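# Transfer the green pen from blue plate to white plate

## Task

Pick up the green pen resting on the blue plate and set it down on the white plate, then leave it there with no part of the robot still in contact with it.

## Robot and tools

Robot: two arms in a physics scene. left_arm sits on the +y side and carries a left hand; right_arm carries a right hand. Their bases in the scene frame are near (-0.020, +0.257, 0) m and (-0.028, -0.323, -0.003) m. A fixed post stands behind the arms; do not strike it.

Scene frame: origin at table-top height, midway between the nominal bases; +x points out over the table, +z up. Reported end_effector_position (m) and end_effector_quat_wxyz use this frame. Arm and camera names are not image left/right.

Hand point: a point about 0.05 m in front of the palm. Its +z runs along the straight fingers, +y points out of the palm, +x runs across the palm away from the thumb on the right hand, toward the thumb on the left hand. Finger centre lines sit 0.06 m behind the point (-y) and straight fingertips extend 0.06 to 0.07 m past it along +z. A wrist bracket on the little-finger side can collide with things.

One row = 28 numbers, each in [-1, 1], always for both arms: left_arm dx, dy, dz, rx, ry, rz; left hand little, ring, middle, index, thumb_bend, thumb_turn; left force_limit, speed; then the same 14 for right_arm. Pose numbers are offsets, not poses: they are measured from that arm's current Hand target, along the Hand target's own axes. 1.0 means 0.6 m for dx/dy/dz, or 180 degrees for rx/ry/rz, which together form one rotation vector. All zeros for an arm's six pose numbers asks nothing new of it. Repeating an offset in a later call moves the arm further.

Hand numbers are absolute targets: -1 open/straight, +1 closed. thumb_turn -1 puts the thumb beside the palm, +1 opposite the fingers. force_limit maps -1..+1 to about 0..10 N at the fingertip (0..15 N for the two thumb motors). speed rises from near zero at -1 to full at +0.48 and stays full above. For a soft grip close slowly, speed -0.94 or lower. No number means 'unchanged': to leave a hand alone, resend the eight hand numbers of its last executed row; before any row has run for it, send its hand_measured values plus hand_force_limit and hand_speed. A thin pen is best pinched between the thumb tip and the index pad, or held with thumb turned in (fingers-plus-thumb grip fits about 0.035 to 0.065 m, handles down to 0.025 m).

Tools:
- execute_actions(actions, cameras): actions is a list of actions; each action is a list of 1 to 15 rows, one per 1/30 s step; a short action keeps its final row until step 15. Every row in an action counts from the Hand target at that action's start. Images appear only when actions is empty or cameras names them (["all"], names, or []).
- move(target, speed, blend, blocking, cameras): target is one 28-number row or a list of up to 15 rows, all offsets from the same starting Hand targets, not chained. speed is path top speed in m/s, 0.002 to 4.3, default 0.25 (turning up to twice that in rad/s); a single value or one per target. blend in m rounds corners in a list; 0 stops at each. All paths share a 10 s cap. blocking=false returns after about 0.5 s while the motion continues. Hand numbers are applied at the start or on arrival at each target.
- wait(seconds): 0 to 3600, lets time pass with no new command.
- stop(): brakes a running move.
- zoom_image(camera, region): camera is cam_high, cam_left_wrist or cam_right_wrist; region [x0, y0, x1, y1] in image pixels from the top-left, each side at most 504.
- show_instructions(): shows the reference pages.
- finished_scene(scene): ends the scene for good; scene is 1 or omitted.

Cameras: cam_high 896x504 fixed overhead view; cam_left_wrist and cam_right_wrist 672x504 fisheye on the wrists.

Results: Hand target is the last commanded pose (after clipping) from which the next offsets count. The hand often rests 1 to 3 cm (sometimes 5) short of it, usually low, because of friction and weight; that alone is not contact. A later execute_actions call, even with zero offsets, asks for the target again. hand_measured, hand_stopped_by (moving, target, force, stalled, fault) and hand_load_n give six values in motor order; a load dropping to about 0 signals a lost grip. A move adds a 'move:' line such as done, off_target, moving, held or fault, plus limits like paced or held. Joint velocities, torques and motor temperatures are also reported.

Motion notes: orientation commands are clipped to 40 degrees from the measured orientation each step, and even small turns can shift the hand point noticeably. Near the base a small move may swing the whole arm. To end a push, command the target back beyond the hand point.

Avoid: dropping the pen even a few millimetres, releasing it while it moves, slamming or pressing hard on the table, plates or post, letting anything leave the table, letting the two arms or hands touch, squeezing fingers too hard, and long holds or stretched poses that heat motors (MOTOR HOT near 85 °C, arm collapses at 100 °C). Occasionally something nudges loose objects, so check before finishing, and back the hand away so it no longer touches the pen.

Each tool is called after "Emit:" as name([rows], argument=value, ...), one row to a line, values as JSON.

Reference images:

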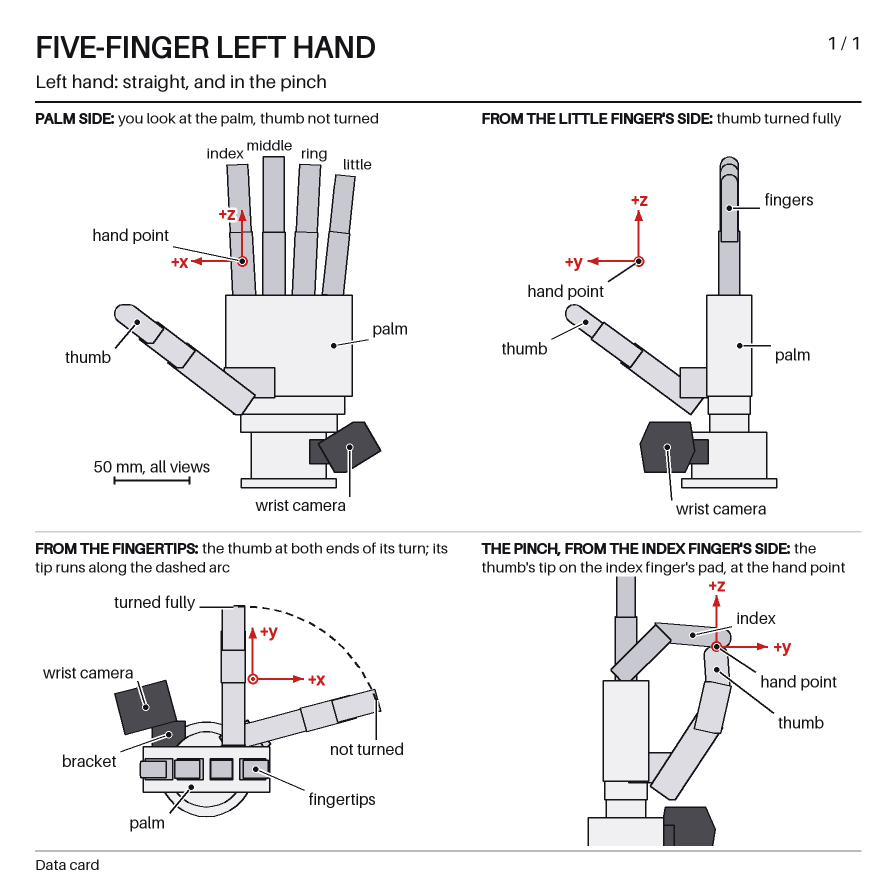

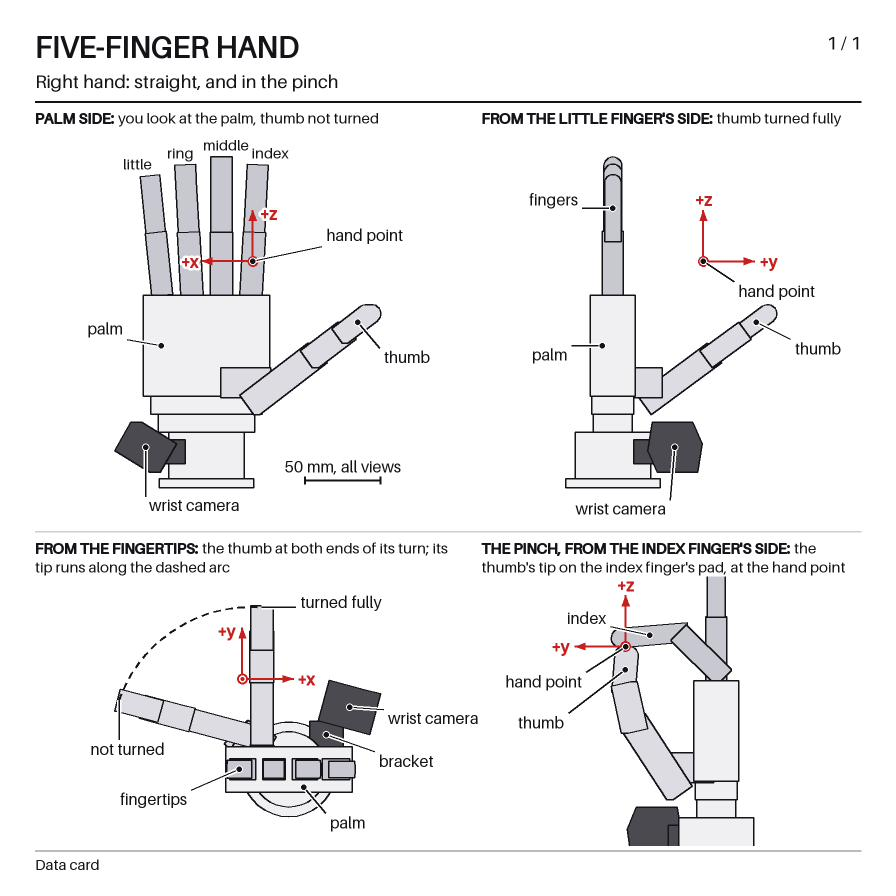

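## Session

Emit:
execute_actions(actions=[])

Scene clock: 0.00 s.
left_arm: end_effector_position=(+0.4948, -0.1149, +0.2152) hand_measured=(-1.000, -1.000, -1.000, -1.000, -1.000, -1.000) hand_load_n=(+0.0, +0.0, +0.0, +0.0, +0.0, +0.0) hand_stopped_by=(target, target, target, target, target, target) hand_force_limit=0.00 hand_speed=-0.80 end_effector_quat_wxyz=(+0.046, +0.350, +0.856, -0.377) | right_arm: end_effector_position=(+0.0253, -0.4267, +0.1507) hand_measured=(-1.000, -1.000, -1.000, -1.000, -1.000, -1.000) hand_load_n=(+0.0, +0.0, +0.0, +0.0, +0.0, +0.0) hand_stopped_by=(target, target, target, target, target, target) hand_force_limit=0.00 hand_speed=-0.80 end_effector_quat_wxyz=(-0.064, -0.256, +0.963, +0.058)
Joint positions: left_arm=[-0.456 1.904 1.921 -1.374 0.756 1.772] | right_arm=[-1.17 0.894 0.748 -1.562 0.106 -0.081]
Joint velocities: within noise
Joint torques (N m): no reading
Motor temperatures (°C): left_arm=[34 34 30 27 33 33] | right_arm=[27 30 30 32 34 35]
Heat: left arm: hottest waist 34 °C; right arm: hottest wrist roll 35 °C.
Hand target: left_arm +0.4996, -0.1176, +0.2300; +0.061, +0.355, +0.853, -0.379 | right_arm +0.0272, -0.4308, +0.1546; -0.063, -0.256, +0.963, +0.052

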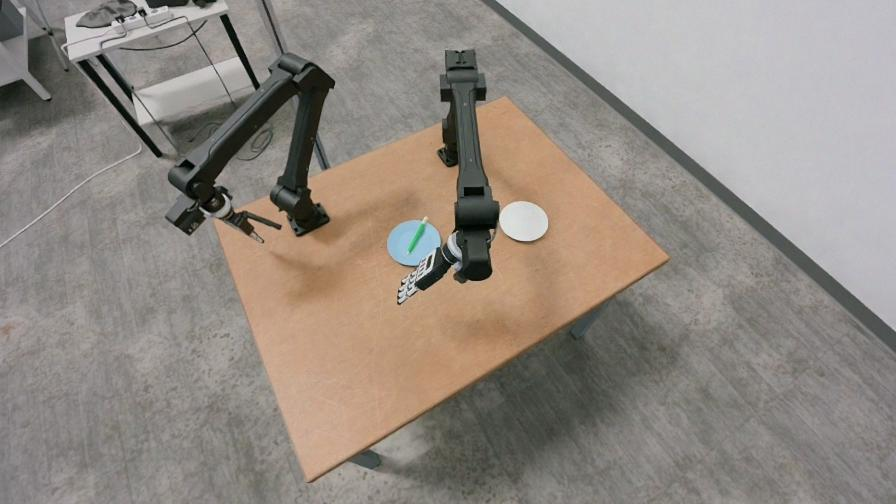

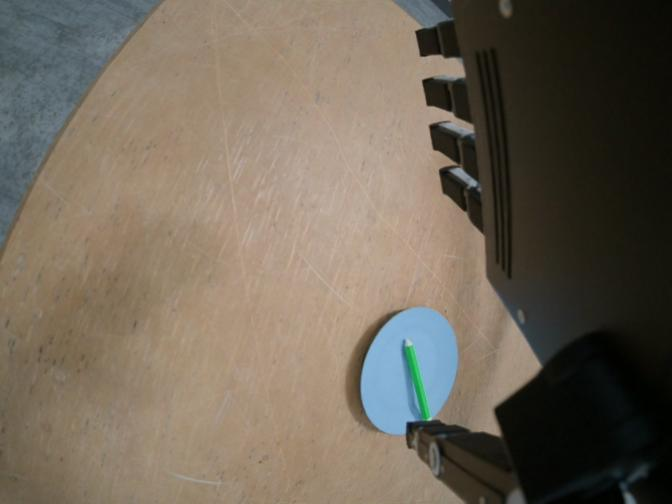

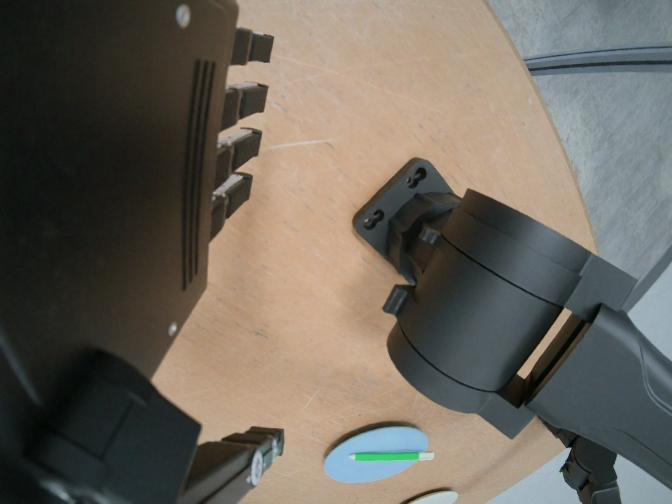

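Emit:
zoom_image(camera="cam_high", region=[360, 180, 580, 310])

Emit:
zoom_image(camera="cam_left_wrist", region=[330, 290, 530, 450])

Scaled by 2.291 from the camera's image (finer frame: 1280x720).

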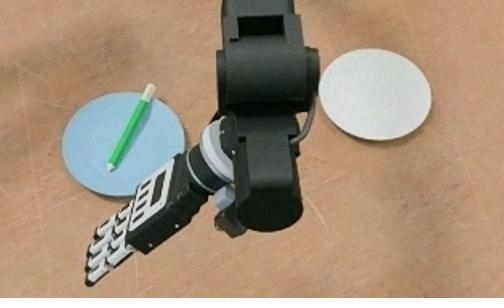

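Scaled by 2.520 from the camera's image (finer frame: 960x720).

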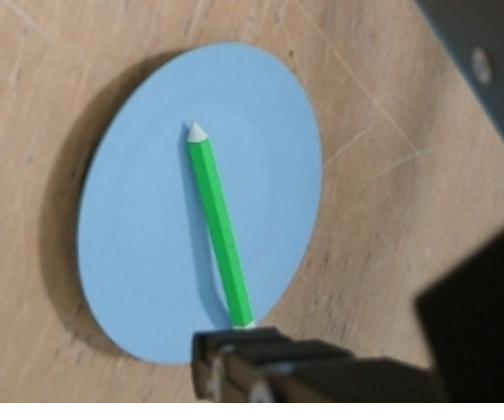

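Emit:
move(target=[0.4617,-0.1648,0.086,0.0133,0.1448,-0.0153,1,1,0.33,0.33,-0.85,1,0,0, 0,0,0,0,0,0,-1,-1,-1,-1,-1,-1,0,-0.8], speed=0.15, cameras=["all"])

Scene clock: 13.37 s.
left_arm: end_effector_position=(+0.2232, -0.0437, +0.1405) hand_measured=(+1.000, +1.000, +0.330, +0.330, -0.850, +1.000) hand_load_n=(+0.0, +0.0, +0.0, +0.0, +0.0, +0.0) hand_stopped_by=(target, target, target, target, target, target) hand_force_limit=0.00 hand_speed=0.00 end_effector_quat_wxyz=(-0.156, +0.411, +0.844, -0.307) | right_arm: end_effector_position=(+0.0253, -0.4267, +0.1507) hand_measured=(-1.000, -1.000, -1.000, -1.000, -1.000, -1.000) hand_load_n=(+0.0, +0.0, +0.0, +0.0, +0.0, +0.0) hand_stopped_by=(target, target, target, target, target, target) hand_force_limit=0.00 hand_speed=-0.80 end_effector_quat_wxyz=(-0.064, -0.256, +0.963, +0.058)
Joint positions: left_arm=[-0.671 1.535 1.238 -1.455 0.683 1.838] | right_arm=[-1.17 0.894 0.748 -1.562 0.106 -0.081]
Joint torques (N m): left_arm=[-1.79 -12.04 8.75 -0.68 0.31 -0.14] | right_arm=[0.85 -1.08 8.7 -0.43 0.09 0.05]
Heat: left arm: hottest shoulder 35 °C; right arm: hottest wrist roll 35 °C.
Hand target: left_arm +0.2214, -0.0439, +0.1500; -0.149, +0.412, +0.844, -0.308 | right_arm +0.0272, -0.4308, +0.1546; -0.063, -0.256, +0.963, +0.052
Off the commanded pose: left_arm 0.010 m, 1 deg | right_arm 0.006 m, 1 deg.
move: done
cam_left_wrist: T_world_to_cam=[[-0.76422, -0.23896, 0.59905, 0.07959], [-0.11478, 0.9644, 0.23826, 0.03432], [-0.63466, 0.11332, -0.76444, 0.36631]] pos_world=[0.29725, -0.05559, 0.22416]

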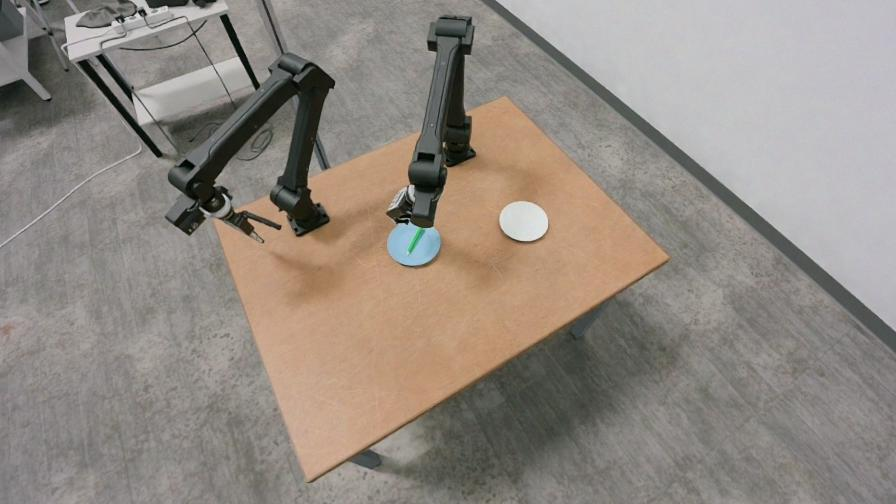

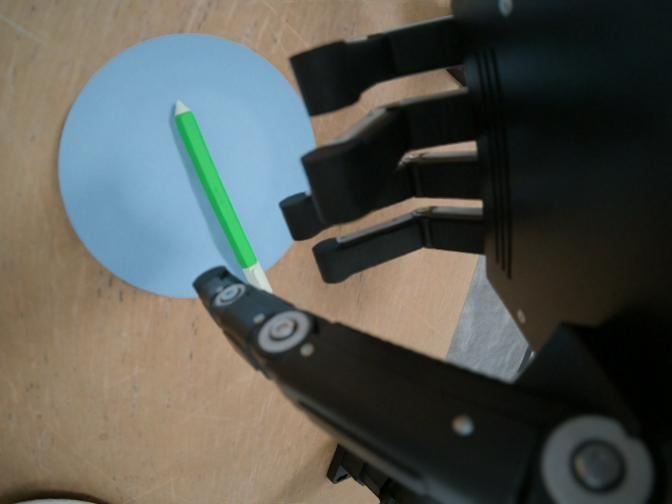

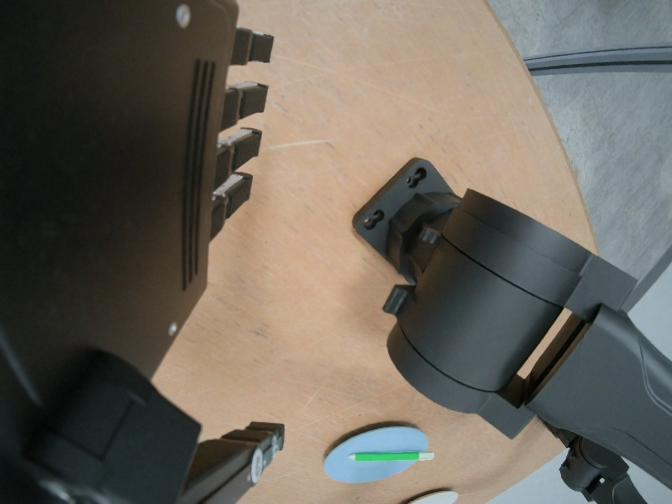

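Emit:
zoom_image(camera="cam_left_wrist", region=[170, 80, 420, 340])

Scaled by 1.938 from the camera's image (finer frame: 960x720).

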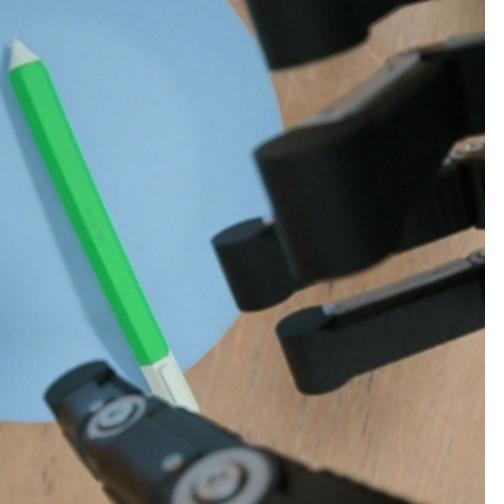

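Emit:
move(target=[0.01,0.0702,0.1152,0,0,0,1,1,0.33,0.33,-0.85,1,0,0, 0,0,0,0,0,0,-1,-1,-1,-1,-1,-1,0,-0.8], speed=0.12, cameras=["cam_high","cam_left_wrist"])

Emit:
zoom_image(camera="cam_left_wrist", region=[70, 30, 420, 380])

Scene clock: 18.93 s.
left_arm: end_effector_position=(+0.2079, -0.0415, +0.0701) hand_measured=(+1.000, +1.000, +0.330, +0.330, -0.850, +1.000) hand_load_n=(+0.0, -0.5, +0.0, +0.0, +0.0, +0.0) hand_stopped_by=(target, target, target, target, target, target) hand_force_limit=0.00 hand_speed=0.00 end_effector_quat_wxyz=(-0.151, +0.411, +0.845, -0.307) | right_arm: end_effector_position=(+0.0253, -0.4267, +0.1507) hand_measured=(-1.000, -1.000, -1.000, -1.000, -1.000, -1.000) hand_load_n=(+0.0, +0.0, +0.0, +0.0, +0.0, +0.0) hand_stopped_by=(target, target, target, target, target, target) hand_force_limit=0.00 hand_speed=-0.80 end_effector_quat_wxyz=(-0.064, -0.256, +0.963, +0.058)
Joint positions: left_arm=[-0.691 1.566 1.076 -1.236 0.685 1.807] | right_arm=[-1.17 0.894 0.748 -1.562 0.106 -0.081]
Joint torques (N m): left_arm=[-2.43 -10.23 8.25 0.02 0.42 -0.14] | right_arm=[1.32 -0.38 8.68 -0.39 0.1 0.02]
Heat: left arm: hottest shoulder 35 °C; right arm: hottest wrist roll 35 °C.
Hand target: left_arm +0.2082, -0.0467, +0.0699; -0.149, +0.412, +0.845, -0.308 | right_arm +0.0272, -0.4308, +0.1546; -0.063, -0.256, +0.963, +0.052
Off the commanded pose: left_arm 0.005 m, 0 deg | right_arm 0.006 m, 1 deg.
move: done
cam_left_wrist: T_world_to_cam=[[-0.7678, -0.24011, 0.59399, 0.11161], [-0.11993, 0.96459, 0.2349, 0.04839], [-0.62936, 0.10912, -0.76941, 0.30168]] pos_world=[0.28136, -0.0528, 0.15445]

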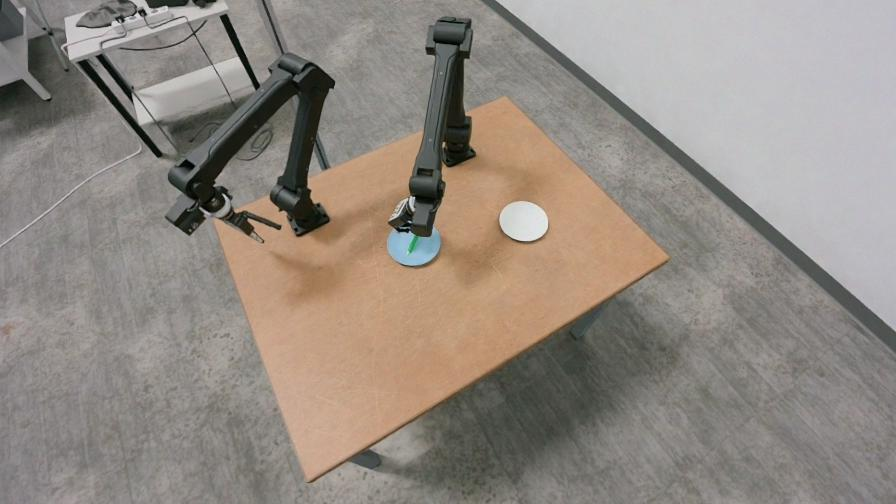

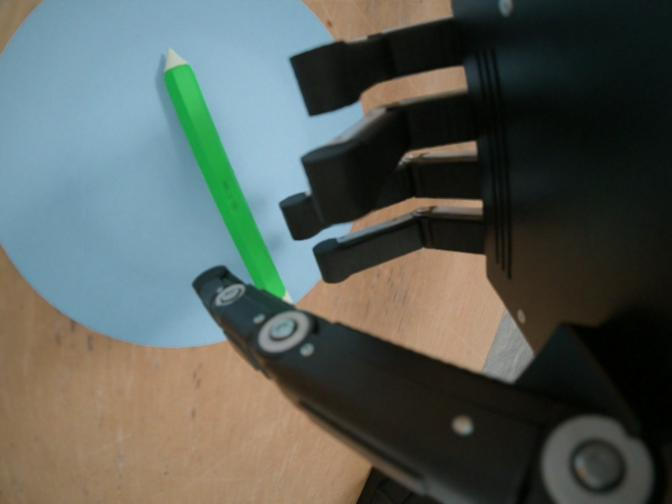

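Scaled by 1.440 from the camera's image (finer frame: 960x720).

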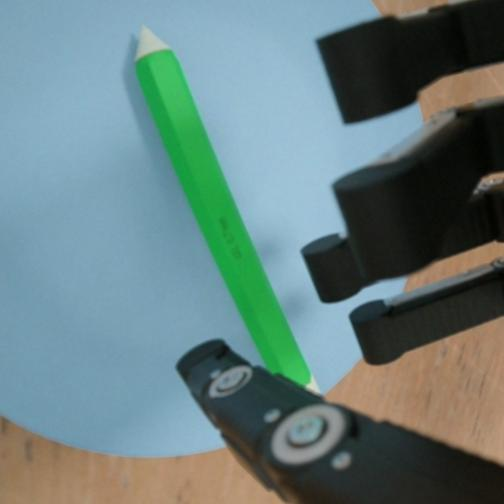

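Emit:
move(target=[0,0.03,0.0511,0,0,0,1,1,0.33,0.33,-0.85,1,0,0, 0,0,0,0,0,0,-1,-1,-1,-1,-1,-1,0,-0.8], speed=0.06, cameras=["cam_left_wrist"])

Emit:
zoom_image(camera="cam_left_wrist", region=[70, 0, 420, 350])

Scene clock: 21.63 s.
left_arm: end_effector_position=(+0.2045, -0.0462, +0.0370) hand_measured=(+1.000, +1.000, +0.330, +0.330, -0.850, +1.000) hand_load_n=(+0.0, +0.0, +0.0, +0.0, +0.0, +0.0) hand_stopped_by=(target, target, target, target, target, target) hand_force_limit=0.00 hand_speed=0.00 end_effector_quat_wxyz=(-0.149, +0.412, +0.845, -0.308) | right_arm: end_effector_position=(+0.0253, -0.4267, +0.1507) hand_measured=(-1.000, -1.000, -1.000, -1.000, -1.000, -1.000) hand_load_n=(+0.0, +0.0, +0.0, +0.0, +0.0, +0.0) hand_stopped_by=(target, target, target, target, target, target) hand_force_limit=0.00 hand_speed=-0.80 end_effector_quat_wxyz=(-0.064, -0.256, +0.963, +0.058)
Joint positions: left_arm=[-0.705 1.607 1.028 -1.129 0.686 1.789] | right_arm=[-1.17 0.894 0.748 -1.562 0.106 -0.081]
Joint torques (N m): left_arm=[-2.67 -9.58 7.65 0.18 0.43 -0.15] | right_arm=[1.26 -1.32 8.64 -0.55 0.09 0.01]
Heat: left arm: hottest shoulder 35 °C; right arm: hottest wrist roll 34 °C.
Hand target: left_arm +0.2037, -0.0505, +0.0349; -0.149, +0.412, +0.845, -0.308 | right_arm +0.0272, -0.4308, +0.1546; -0.063, -0.256, +0.963, +0.052
Off the commanded pose: left_arm 0.005 m, 0 deg | right_arm 0.006 m, 1 deg.
move: done
cam_left_wrist: T_world_to_cam=[[-0.77064, -0.23805, 0.59113, 0.12838], [-0.12112, 0.96542, 0.23087, 0.06076], [-0.62565, 0.10632, -0.77282, 0.27375]] pos_world=[0.27757, -0.0572, 0.12165]

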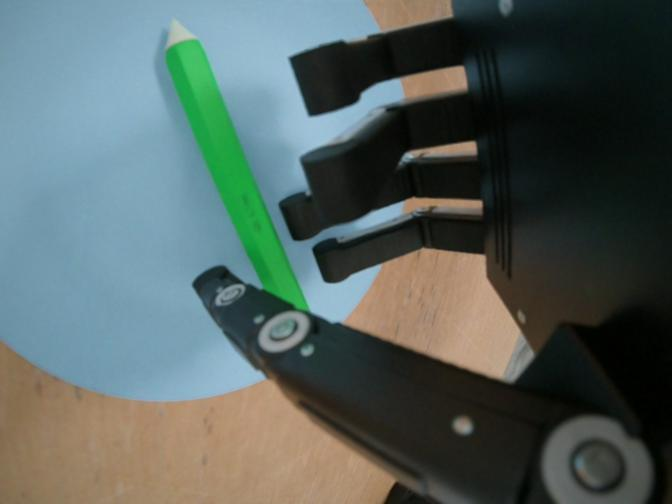

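Scaled by 1.440 from the camera's image (finer frame: 960x720).

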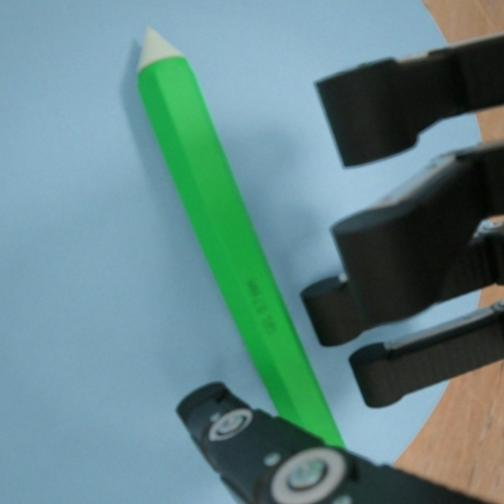

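Emit:
move(target=[0,0.015,0.0179,0,0,0,1,1,0.33,0.33,-0.85,1,0,0, 0,0,0,0,0,0,-1,-1,-1,-1,-1,-1,0,-0.8], speed=0.04, cameras=["cam_left_wrist"])

Emit:
zoom_image(camera="cam_left_wrist", region=[150, 100, 400, 350])

Scene clock: 23.37 s.
left_arm: end_effector_position=(+0.2046, -0.0470, +0.0262) hand_measured=(+1.000, +1.000, +0.330, +0.330, -0.850, +1.000) hand_load_n=(+0.0, +0.5, -0.5, +0.0, +0.0, +0.0) hand_stopped_by=(target, target, target, target, target, target) hand_force_limit=0.00 hand_speed=0.00 end_effector_quat_wxyz=(-0.148, +0.410, +0.845, -0.309) | right_arm: end_effector_position=(+0.0253, -0.4267, +0.1507) hand_measured=(-1.000, -1.000, -1.000, -1.000, -1.000, -1.000) hand_load_n=(+0.0, +0.0, +0.0, +0.0, +0.0, +0.0) hand_stopped_by=(target, target, target, target, target, target) hand_force_limit=0.00 hand_speed=-0.80 end_effector_quat_wxyz=(-0.064, -0.256, +0.963, +0.058)
Joint positions: left_arm=[-0.705 1.624 1.015 -1.095 0.689 1.785] | right_arm=[-1.17 0.894 0.748 -1.562 0.106 -0.081]
Joint torques (N m): left_arm=[-2.08 -9.29 7.16 0.23 0.33 -0.1] | right_arm=[0.85 -0.97 8.72 -0.53 0.08 -0.03]
Heat: left arm: hottest shoulder 35 °C; right arm: hottest wrist roll 34 °C.
Hand target: left_arm +0.2036, -0.0505, +0.0208; -0.149, +0.412, +0.845, -0.308 | right_arm +0.0272, -0.4308, +0.1546; -0.063, -0.256, +0.963, +0.052
Off the commanded pose: left_arm 0.006 m, 0 deg | right_arm 0.006 m, 1 deg.
move: done
cam_left_wrist: T_world_to_cam=[[-0.76957, -0.23927, 0.59204, 0.13431], [-0.12452, 0.96558, 0.22838, 0.06478], [-0.6263, 0.10203, -0.77287, 0.26558]] pos_world=[0.27776, -0.05751, 0.11094]

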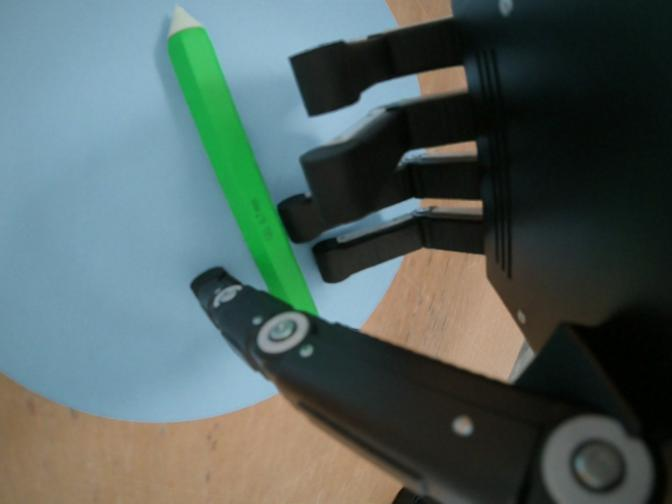

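Scaled by 2.016 from the camera's image (finer frame: 960x720).

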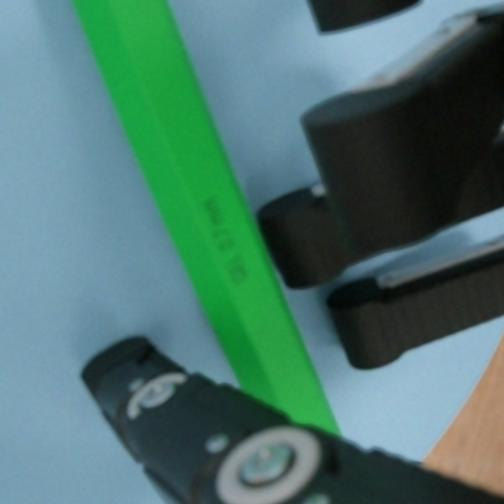

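Emit:
move(target=[0,-0.0214,-0.0255,0,0.0321,0.0383,1,1,0.36,0.29,-0.85,1,0,0, 0,0,0,0,0,0,-1,-1,-1,-1,-1,-1,0,-0.8], speed=0.06, cameras=["cam_left_wrist"])

Emit:
zoom_image(camera="cam_left_wrist", region=[150, 100, 400, 350])

Scene clock: 27.50 s.
left_arm: end_effector_position=(+0.1971, -0.0403, +0.0361) hand_measured=(+1.000, +1.000, +0.360, +0.290, -0.850, +1.000) hand_load_n=(+0.0, +0.5, +0.5, +0.0, +0.0, +0.0) hand_stopped_by=(target, target, target, target, target, target) hand_force_limit=0.00 hand_speed=0.00 end_effector_quat_wxyz=(-0.178, +0.467, +0.814, -0.295) | right_arm: end_effector_position=(+0.0253, -0.4267, +0.1507) hand_measured=(-1.000, -1.000, -1.000, -1.000, -1.000, -1.000) hand_load_n=(+0.0, +0.0, +0.0, +0.0, -0.5, +0.0) hand_stopped_by=(target, target, target, target, target, target) hand_force_limit=0.00 hand_speed=-0.80 end_effector_quat_wxyz=(-0.064, -0.256, +0.963, +0.058)
Joint positions: left_arm=[-0.723 1.64 1.058 -1.241 0.664 1.944] | right_arm=[-1.17 0.894 0.748 -1.562 0.106 -0.081]
Joint torques (N m): left_arm=[-2.78 -9.52 9.95 -0.83 0.28 -0.01] | right_arm=[1.49 -1.03 8.69 -0.46 0.09 0.01]
Heat: left arm: hottest shoulder 35 °C; right arm: hottest wrist roll 34 °C.
Hand target: left_arm +0.2036, -0.0504, +0.0407; -0.173, +0.477, +0.810, -0.295 | right_arm +0.0272, -0.4308, +0.1546; -0.063, -0.256, +0.963, +0.052
Off the commanded pose: left_arm 0.013 m, 1 deg | right_arm 0.006 m, 1 deg.
move: off_target (left_arm)
cam_left_wrist: T_world_to_cam=[[-0.78919, -0.13389, 0.59938, 0.13216], [0.0188, 0.97022, 0.24149, 0.02662], [-0.61386, 0.20185, -0.76317, 0.26902]] pos_world=[0.26894, -0.06243, 0.11967]

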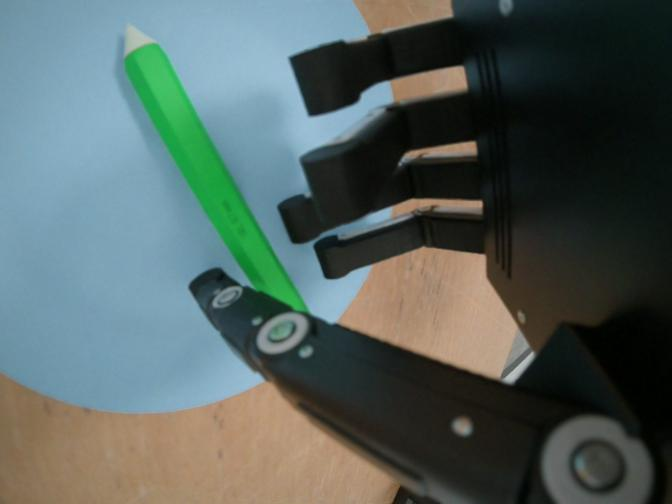

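Scaled by 2.016 from the camera's image (finer frame: 960x720).

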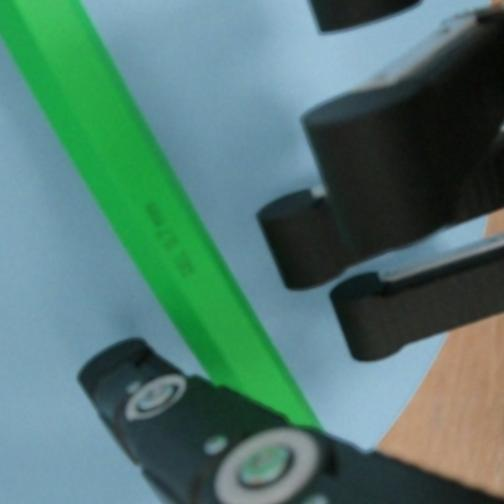

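Emit:
move(target=[0,0.0214,0.0255,0,0,0,1,1,0.36,0.29,-0.85,1,0,0, 0,0,0,0,0,0,-1,-1,-1,-1,-1,-1,0,-0.8], speed=0.04, cameras=["cam_left_wrist"])

Emit:
zoom_image(camera="cam_left_wrist", region=[150, 100, 400, 350])

Scene clock: 30.83 s.
left_arm: end_effector_position=(+0.1990, -0.0421, +0.0263) hand_measured=(+1.000, +1.000, +0.360, +0.290, -0.850, +1.000) hand_load_n=(+0.0, +0.0, +0.0, +0.0, +0.0, +1.5) hand_stopped_by=(target, target, target, target, target, target) hand_force_limit=0.00 hand_speed=0.00 end_effector_quat_wxyz=(-0.180, +0.467, +0.814, -0.294) | right_arm: end_effector_position=(+0.0253, -0.4267, +0.1507) hand_measured=(-1.000, -1.000, -1.000, -1.000, -1.000, -1.000) hand_load_n=(+0.0, +0.0, +0.0, +0.0, +0.0, +0.0) hand_stopped_by=(target, target, target, target, target, target) hand_force_limit=0.00 hand_speed=-0.80 end_effector_quat_wxyz=(-0.064, -0.256, +0.963, +0.058)
Joint positions: left_arm=[-0.723 1.664 1.058 -1.221 0.664 1.945] | right_arm=[-1.17 0.894 0.748 -1.562 0.106 -0.081]
Joint torques (N m): left_arm=[-2.26 -9.11 8.02 0.34 0.29 0.02] | right_arm=[1.32 -1.14 8.75 -0.54 0.11 0.02]
Heat: left arm: hottest shoulder 35 °C; right arm: hottest wrist roll 34 °C.
Hand target: left_arm +0.2036, -0.0504, +0.0208; -0.173, +0.477, +0.810, -0.295 | right_arm +0.0272, -0.4308, +0.1546; -0.063, -0.256, +0.963, +0.052
Off the commanded pose: left_arm 0.011 m, 1 deg | right_arm 0.006 m, 1 deg.
move: off_target (left_arm)
cam_left_wrist: T_world_to_cam=[[-0.7872, -0.13525, 0.60168, 0.13878], [0.02016, 0.96949, 0.24431, 0.03032], [-0.61637, 0.20445, -0.76046, 0.26364]] pos_world=[0.27114, -0.06452, 0.10957]

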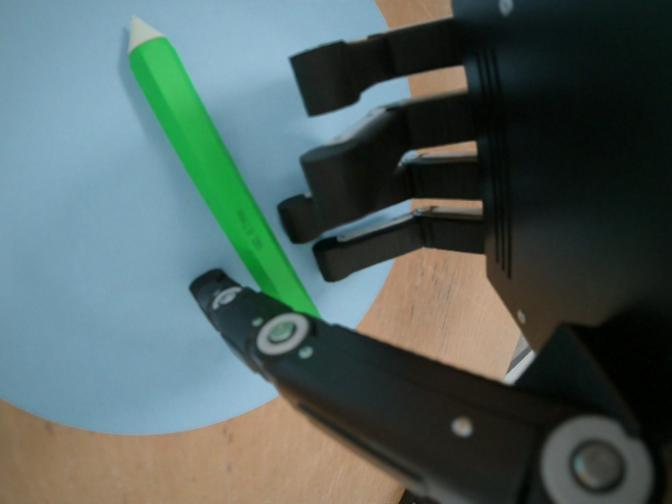

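Scaled by 2.016 from the camera's image (finer frame: 960x720).

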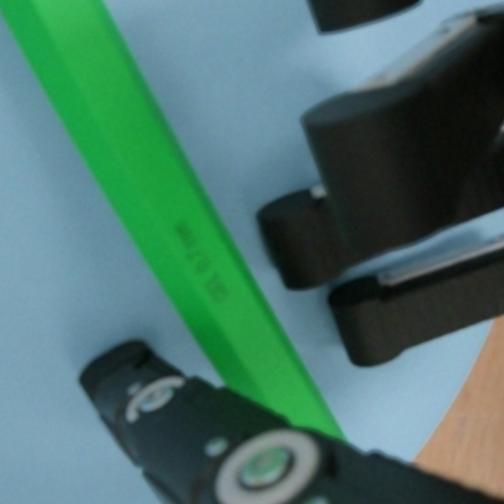

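Emit:
move(target=[0,0.0107,0.0128,0,0,0,1,1,0.36,0.29,-0.85,1,0,0, 0,0,0,0,0,0,-1,-1,-1,-1,-1,-1,0,-0.8], speed=0.03, cameras=["cam_left_wrist"])

Emit:
zoom_image(camera="cam_left_wrist", region=[150, 100, 400, 350])

Scene clock: 32.27 s.
left_arm: end_effector_position=(+0.2009, -0.0440, +0.0256) hand_measured=(+1.000, +1.000, +0.360, +0.290, -0.850, +1.000) hand_load_n=(+0.0, +0.0, +0.0, -1.0, +0.0, +3.0) hand_stopped_by=(target, target, target, target, target, target) hand_force_limit=0.00 hand_speed=0.00 end_effector_quat_wxyz=(-0.176, +0.464, +0.817, -0.295) | right_arm: end_effector_position=(+0.0253, -0.4267, +0.1507) hand_measured=(-1.000, -1.000, -1.000, -1.000, -1.000, -1.000) hand_load_n=(+0.0, +0.0, +0.0, +0.0, +0.0, +0.0) hand_stopped_by=(target, target, target, target, target, target) hand_force_limit=0.00 hand_speed=-0.80 end_effector_quat_wxyz=(-0.064, -0.256, +0.963, +0.058)
Joint positions: left_arm=[-0.723 1.664 1.058 -1.208 0.664 1.933] | right_arm=[-1.17 0.894 0.748 -1.562 0.106 -0.081]
Joint torques (N m): left_arm=[-2.08 -8.18 7.02 0.81 0.29 0.12] | right_arm=[0.85 -1.08 8.75 -0.28 0.1 0.02]
Heat: left arm: hottest shoulder 35 °C; right arm: hottest wrist roll 34 °C.
Hand target: left_arm +0.2036, -0.0504, +0.0108; -0.173, +0.477, +0.810, -0.295 | right_arm +0.0272, -0.4308, +0.1546; -0.063, -0.256, +0.963, +0.052
Off the commanded pose: left_arm 0.016 m, 2 deg | right_arm 0.006 m, 1 deg.
move: off_target (left_arm)
cam_left_wrist: T_world_to_cam=[[-0.78944, -0.14099, 0.59742, 0.14066], [0.01007, 0.97016, 0.24227, 0.03434], [-0.61374, 0.19728, -0.76446, 0.26386]] pos_world=[0.27264, -0.06554, 0.10937]

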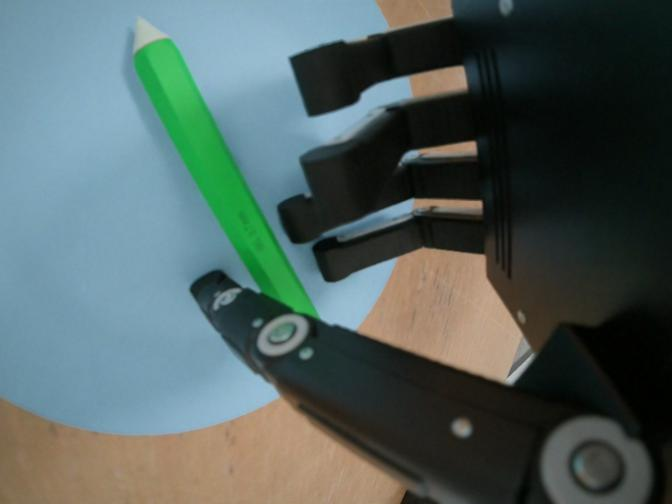

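Scaled by 2.016 from the camera's image (finer frame: 960x720).

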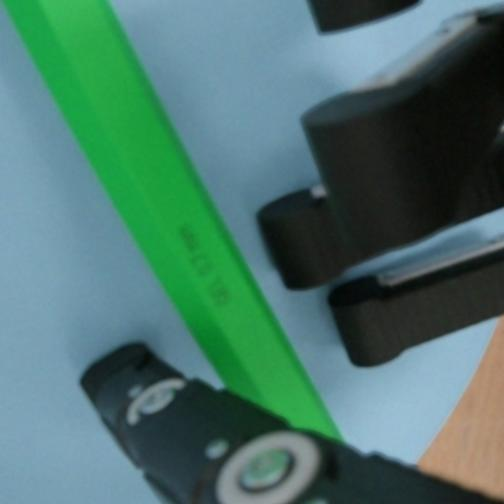

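Emit:
move(target=[0,0.005,-0.015,0,0,0,1,1,0.36,0.29,-0.85,1,0,0, 0,0,0,0,0,0,-1,-1,-1,-1,-1,-1,0,-0.8], speed=0.03, cameras=["cam_left_wrist"])

Emit:
zoom_image(camera="cam_left_wrist", region=[150, 100, 400, 350])

Scene clock: 34.13 s.
left_arm: end_effector_position=(+0.2010, -0.0437, +0.0256) hand_measured=(+1.000, +1.000, +0.360, +0.290, -0.850, +1.000) hand_load_n=(+0.0, +0.0, +0.0, -0.5, +0.5, +3.0) hand_stopped_by=(target, target, target, target, target, target) hand_force_limit=0.00 hand_speed=0.00 end_effector_quat_wxyz=(-0.176, +0.465, +0.816, -0.295) | right_arm: end_effector_position=(+0.0253, -0.4267, +0.1507) hand_measured=(-1.000, -1.000, -1.000, -1.000, -1.000, -1.000) hand_load_n=(+0.0, +0.0, +0.0, +0.0, +0.0, +0.0) hand_stopped_by=(target, target, target, target, target, target) hand_force_limit=0.00 hand_speed=-0.80 end_effector_quat_wxyz=(-0.064, -0.256, +0.963, +0.058)
Joint positions: left_arm=[-0.723 1.664 1.058 -1.209 0.663 1.936] | right_arm=[-1.17 0.894 0.748 -1.562 0.106 -0.081]
Joint torques (N m): left_arm=[-1.38 -8.06 8.29 -0.13 0.15 0.3] | right_arm=[1.03 -1.2 8.68 -0.38 0.07 0.02]
Heat: left arm: hottest shoulder 35 °C; right arm: hottest wrist roll 34 °C.
Hand target: left_arm +0.2106, -0.0465, +0.0157; -0.173, +0.477, +0.810, -0.295 | right_arm +0.0272, -0.4308, +0.1546; -0.063, -0.256, +0.963, +0.052
Off the commanded pose: left_arm 0.014 m, 2 deg | right_arm 0.006 m, 1 deg.
move: off_target (left_arm)
cam_left_wrist: T_world_to_cam=[[-0.79005, -0.13911, 0.59705, 0.14109], [0.01198, 0.97023, 0.24191, 0.03367], [-0.61293, 0.19827, -0.76486, 0.26377]] pos_world=[0.27274, -0.06534, 0.10936]

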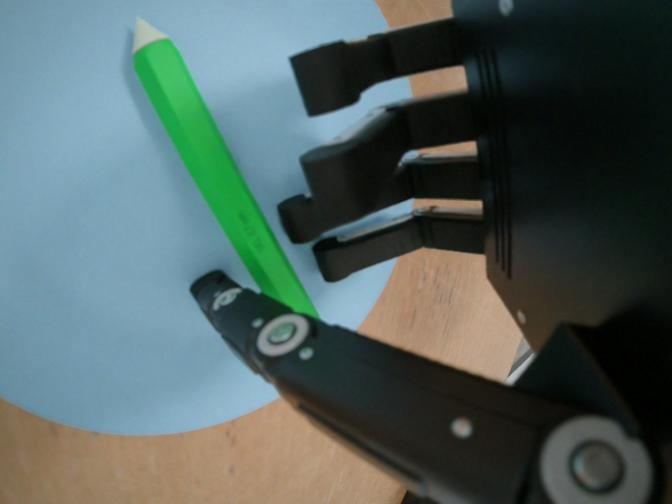

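Scaled by 2.016 from the camera's image (finer frame: 960x720).

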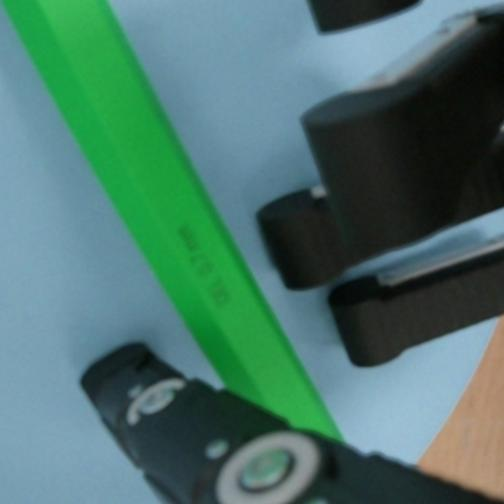

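Emit:
move(target=[0,-0.0233,-0.0392,0,0,0,1,1,0.36,0.29,-0.85,1,0,0, 0,0,0,0,0,0,-1,-1,-1,-1,-1,-1,0,-0.8], speed=0.06, cameras=["cam_left_wrist"])

Scene clock: 35.83 s.
left_arm: end_effector_position=(+0.2021, -0.0378, +0.0334) hand_measured=(+1.000, +1.000, +0.360, +0.290, -0.850, +1.000) hand_load_n=(+0.0, +0.0, +0.0, +0.0, +0.0, +0.0) hand_stopped_by=(target, target, target, target, target, target) hand_force_limit=0.00 hand_speed=0.00 end_effector_quat_wxyz=(-0.186, +0.472, +0.811, -0.292) | right_arm: end_effector_position=(+0.0253, -0.4267, +0.1507) hand_measured=(-1.000, -1.000, -1.000, -1.000, -1.000, -1.000) hand_load_n=(+0.0, +0.0, +0.0, +0.0, +0.0, +0.5) hand_stopped_by=(target, target, target, target, target, target) hand_force_limit=0.00 hand_speed=-0.80 end_effector_quat_wxyz=(-0.064, -0.256, +0.963, +0.058)
Joint positions: left_arm=[-0.713 1.664 1.078 -1.269 0.656 1.978] | right_arm=[-1.17 0.894 0.748 -1.562 0.106 -0.081]
Joint torques (N m): left_arm=[-1.14 -11.16 9.91 -0.9 0.27 -0.02] | right_arm=[0.97 -0.79 8.65 -0.43 0.07 0.03]
Heat: left arm: hottest shoulder 35 °C; right arm: hottest wrist roll 34 °C.
Hand target: left_arm +0.2146, -0.0444, +0.0428; -0.173, +0.477, +0.810, -0.295 | right_arm +0.0272, -0.4308, +0.1546; -0.063, -0.256, +0.963, +0.052
Off the commanded pose: left_arm 0.017 m, 2 deg | right_arm 0.006 m, 1 deg.
move: off_target (left_arm)
cam_left_wrist: T_world_to_cam=[[-0.78563, -0.12548, 0.60584, 0.13743], [0.03814, 0.96753, 0.24985, 0.02042], [-0.61752, 0.21939, -0.75534, 0.27067]] pos_world=[0.27434, -0.0619, 0.11608]

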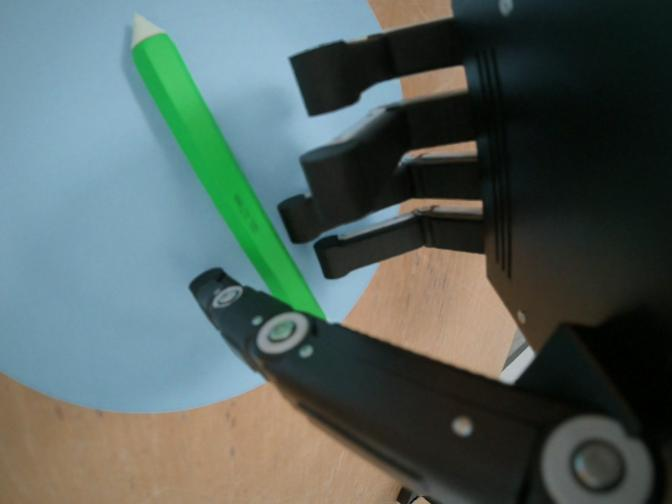

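Emit:
move(target=[0,0.0257,0.0133,0,0,0,1,1,0.36,0.29,-0.85,1,0,0, 0,0,0,0,0,0,-1,-1,-1,-1,-1,-1,0,-0.8], speed=0.04, cameras=["cam_left_wrist"])

Emit:
zoom_image(camera="cam_left_wrist", region=[150, 100, 400, 350])

Scene clock: 37.20 s.
left_arm: end_effector_position=(+0.2075, -0.0344, +0.0269) hand_measured=(+1.000, +1.000, +0.360, +0.290, -0.850, +1.000) hand_load_n=(+0.0, +0.0, +0.0, +0.0, +0.0, +0.5) hand_stopped_by=(target, target, target, target, target, target) hand_force_limit=0.00 hand_speed=0.00 end_effector_quat_wxyz=(-0.186, +0.471, +0.811, -0.292) | right_arm: end_effector_position=(+0.0253, -0.4267, +0.1507) hand_measured=(-1.000, -1.000, -1.000, -1.000, -1.000, -1.000) hand_load_n=(+0.0, +0.0, +0.0, +0.0, +0.0, +0.0) hand_stopped_by=(target, target, target, target, target, target) hand_force_limit=0.00 hand_speed=-0.80 end_effector_quat_wxyz=(-0.064, -0.256, +0.963, +0.058)
Joint positions: left_arm=[-0.698 1.68 1.078 -1.263 0.653 1.993] | right_arm=[-1.17 0.894 0.748 -1.562 0.106 -0.081]
Joint torques (N m): left_arm=[-1.03 -10.05 9.01 -0.06 0.25 0.04] | right_arm=[0.97 -1.14 8.73 -0.42 0.09 0.04]
Heat: left arm: hottest shoulder 35 °C; right arm: hottest wrist roll 34 °C.
Hand target: left_arm +0.2204, -0.0412, +0.0268; -0.173, +0.477, +0.810, -0.295 | right_arm +0.0272, -0.4308, +0.1546; -0.063, -0.256, +0.963, +0.052
Off the commanded pose: left_arm 0.015 m, 2 deg | right_arm 0.006 m, 1 deg.
move: off_target (left_arm)
cam_left_wrist: T_world_to_cam=[[-0.78468, -0.12798, 0.60655, 0.1457], [0.03584, 0.96745, 0.25051, 0.01904], [-0.61886, 0.21831, -0.75455, 0.26854]] pos_world=[0.27983, -0.0584, 0.10949]

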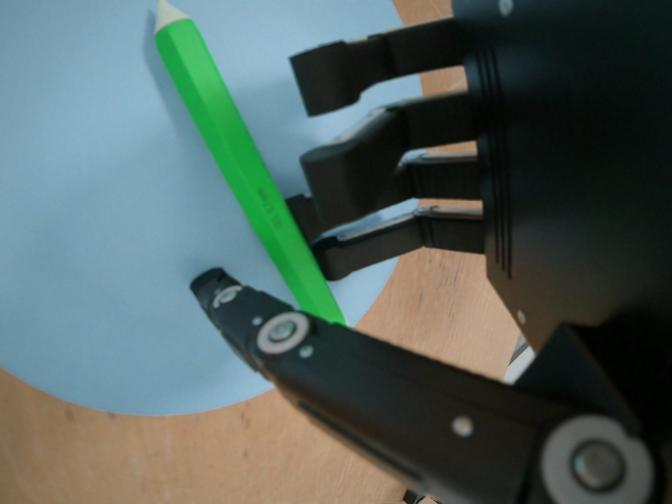

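Scaled by 2.016 from the camera's image (finer frame: 960x720).

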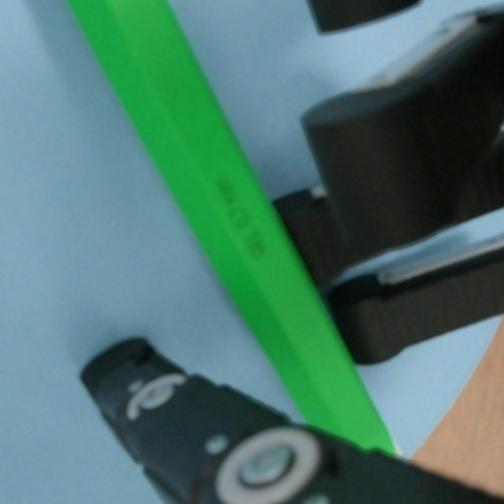

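Emit:
move(target=[0,0,0,0,0,0,1,1,0.36,0.29,-0.1,1,-0.3,-0.92, 0,0,0,0,0,0,-1,-1,-1,-1,-1,-1,0,-0.8], cameras=["cam_left_wrist"])

Emit:
zoom_image(camera="cam_left_wrist", region=[150, 100, 400, 350])

Scene clock: 41.10 s.
left_arm: end_effector_position=(+0.2103, -0.0332, +0.0271) hand_measured=(+1.000, +1.000, +0.360, +0.290, -0.530, +1.000) hand_load_n=(+0.0, +0.0, +4.0, +0.0, +5.5, +1.5) hand_stopped_by=(target, target, target, target, force, target) hand_force_limit=-0.30 hand_speed=-0.92 end_effector_quat_wxyz=(-0.184, +0.470, +0.812, -0.291) | right_arm: end_effector_position=(+0.0253, -0.4267, +0.1507) hand_measured=(-1.000, -1.000, -1.000, -1.000, -1.000, -1.000) hand_load_n=(+0.0, +0.0, +0.0, +0.0, +0.0, -0.5) hand_stopped_by=(target, target, target, target, target, target) hand_force_limit=0.00 hand_speed=-0.80 end_effector_quat_wxyz=(-0.064, -0.256, +0.963, +0.058)
Joint positions: left_arm=[-0.693 1.68 1.079 -1.263 0.649 1.994] | right_arm=[-1.17 0.894 0.748 -1.562 0.106 -0.081]
Joint torques (N m): left_arm=[-1.85 -10.11 8.91 -0.12 0.38 0] | right_arm=[1.08 -0.79 8.64 -0.32 0.1 0.03]
Heat: left arm: hottest shoulder 35 °C; right arm: hottest wrist roll 34 °C.
Hand target: left_arm +0.2205, -0.0412, +0.0268; -0.173, +0.477, +0.810, -0.295 | right_arm +0.0272, -0.4308, +0.1546; -0.063, -0.256, +0.963, +0.052
Off the commanded pose: left_arm 0.013 m, 2 deg | right_arm 0.006 m, 1 deg.
move: done
cam_left_wrist: T_world_to_cam=[[-0.78691, -0.13081, 0.60305, 0.14838], [0.03177, 0.96739, 0.2513, 0.01863], [-0.61625, 0.21691, -0.75709, 0.26964]] pos_world=[0.28234, -0.0571, 0.10998]

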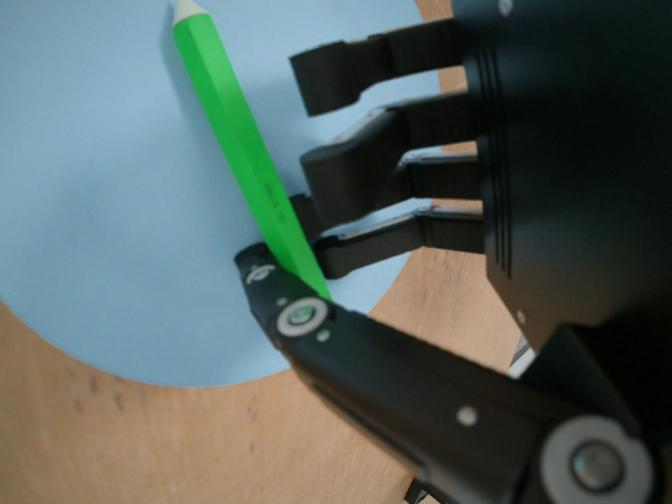

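Scaled by 2.016 from the camera's image (finer frame: 960x720).

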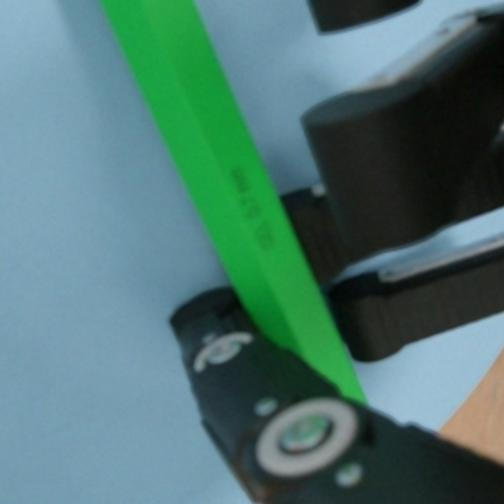

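Emit:
move(target=[0,0,0,0,0,0,1,1,0.36,0.45,-0.1,1,-0.6,-0.94, 0,0,0,0,0,0,-1,-1,-1,-1,-1,-1,0,-0.8], cameras=["cam_left_wrist"])

Emit:
zoom_image(camera="cam_left_wrist", region=[150, 100, 400, 350])

Scene clock: 42.53 s.
left_arm: end_effector_position=(+0.2103, -0.0333, +0.0271) hand_measured=(+1.000, +1.000, +0.360, +0.408, -0.530, +1.000) hand_load_n=(+0.0, +0.0, +2.5, +2.0, +6.0, +1.5) hand_stopped_by=(target, target, target, force, force, target) hand_force_limit=-0.60 hand_speed=-0.94 end_effector_quat_wxyz=(-0.184, +0.471, +0.812, -0.291) | right_arm: end_effector_position=(+0.0253, -0.4267, +0.1507) hand_measured=(-1.000, -1.000, -1.000, -1.000, -1.000, -1.000) hand_load_n=(+0.0, +0.0, +0.0, +0.0, +0.0, +0.0) hand_stopped_by=(target, target, target, target, target, target) hand_force_limit=0.00 hand_speed=-0.80 end_effector_quat_wxyz=(-0.064, -0.256, +0.963, +0.058)
Joint positions: left_arm=[-0.693 1.68 1.079 -1.263 0.649 1.995] | right_arm=[-1.17 0.894 0.748 -1.562 0.106 -0.081]
Joint torques (N m): left_arm=[-1.32 -10.34 8.91 -0.02 0.38 0.03] | right_arm=[1.08 -1.2 8.66 -0.39 0.05 0.02]
Heat: left arm: hottest shoulder 35 °C; right arm: hottest wrist roll 34 °C.
Hand target: left_arm +0.2205, -0.0412, +0.0268; -0.173, +0.477, +0.810, -0.295 | right_arm +0.0272, -0.4308, +0.1546; -0.063, -0.256, +0.963, +0.052
Off the commanded pose: left_arm 0.013 m, 2 deg | right_arm 0.006 m, 1 deg.
move: done
cam_left_wrist: T_world_to_cam=[[-0.78711, -0.13005, 0.60295, 0.14849], [0.0323, 0.96749, 0.25084, 0.01854], [-0.61597, 0.21691, -0.75732, 0.26959]] pos_world=[0.28234, -0.0571, 0.10998]

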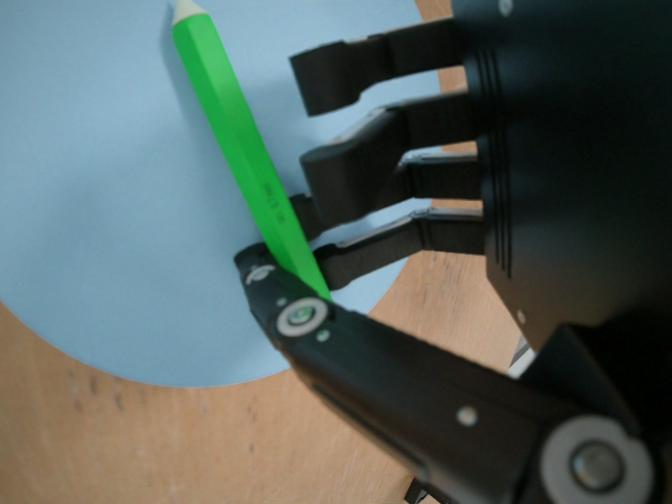

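Scaled by 2.016 from the camera's image (finer frame: 960x720).

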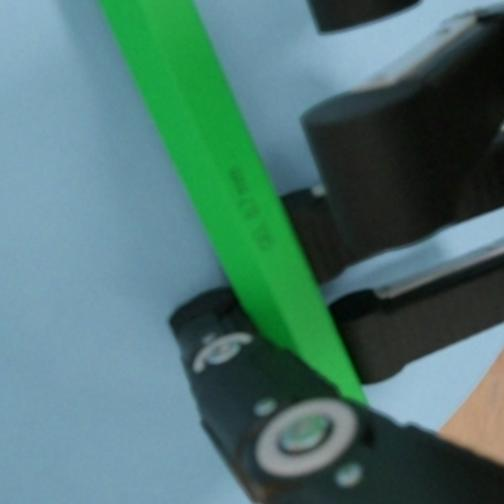

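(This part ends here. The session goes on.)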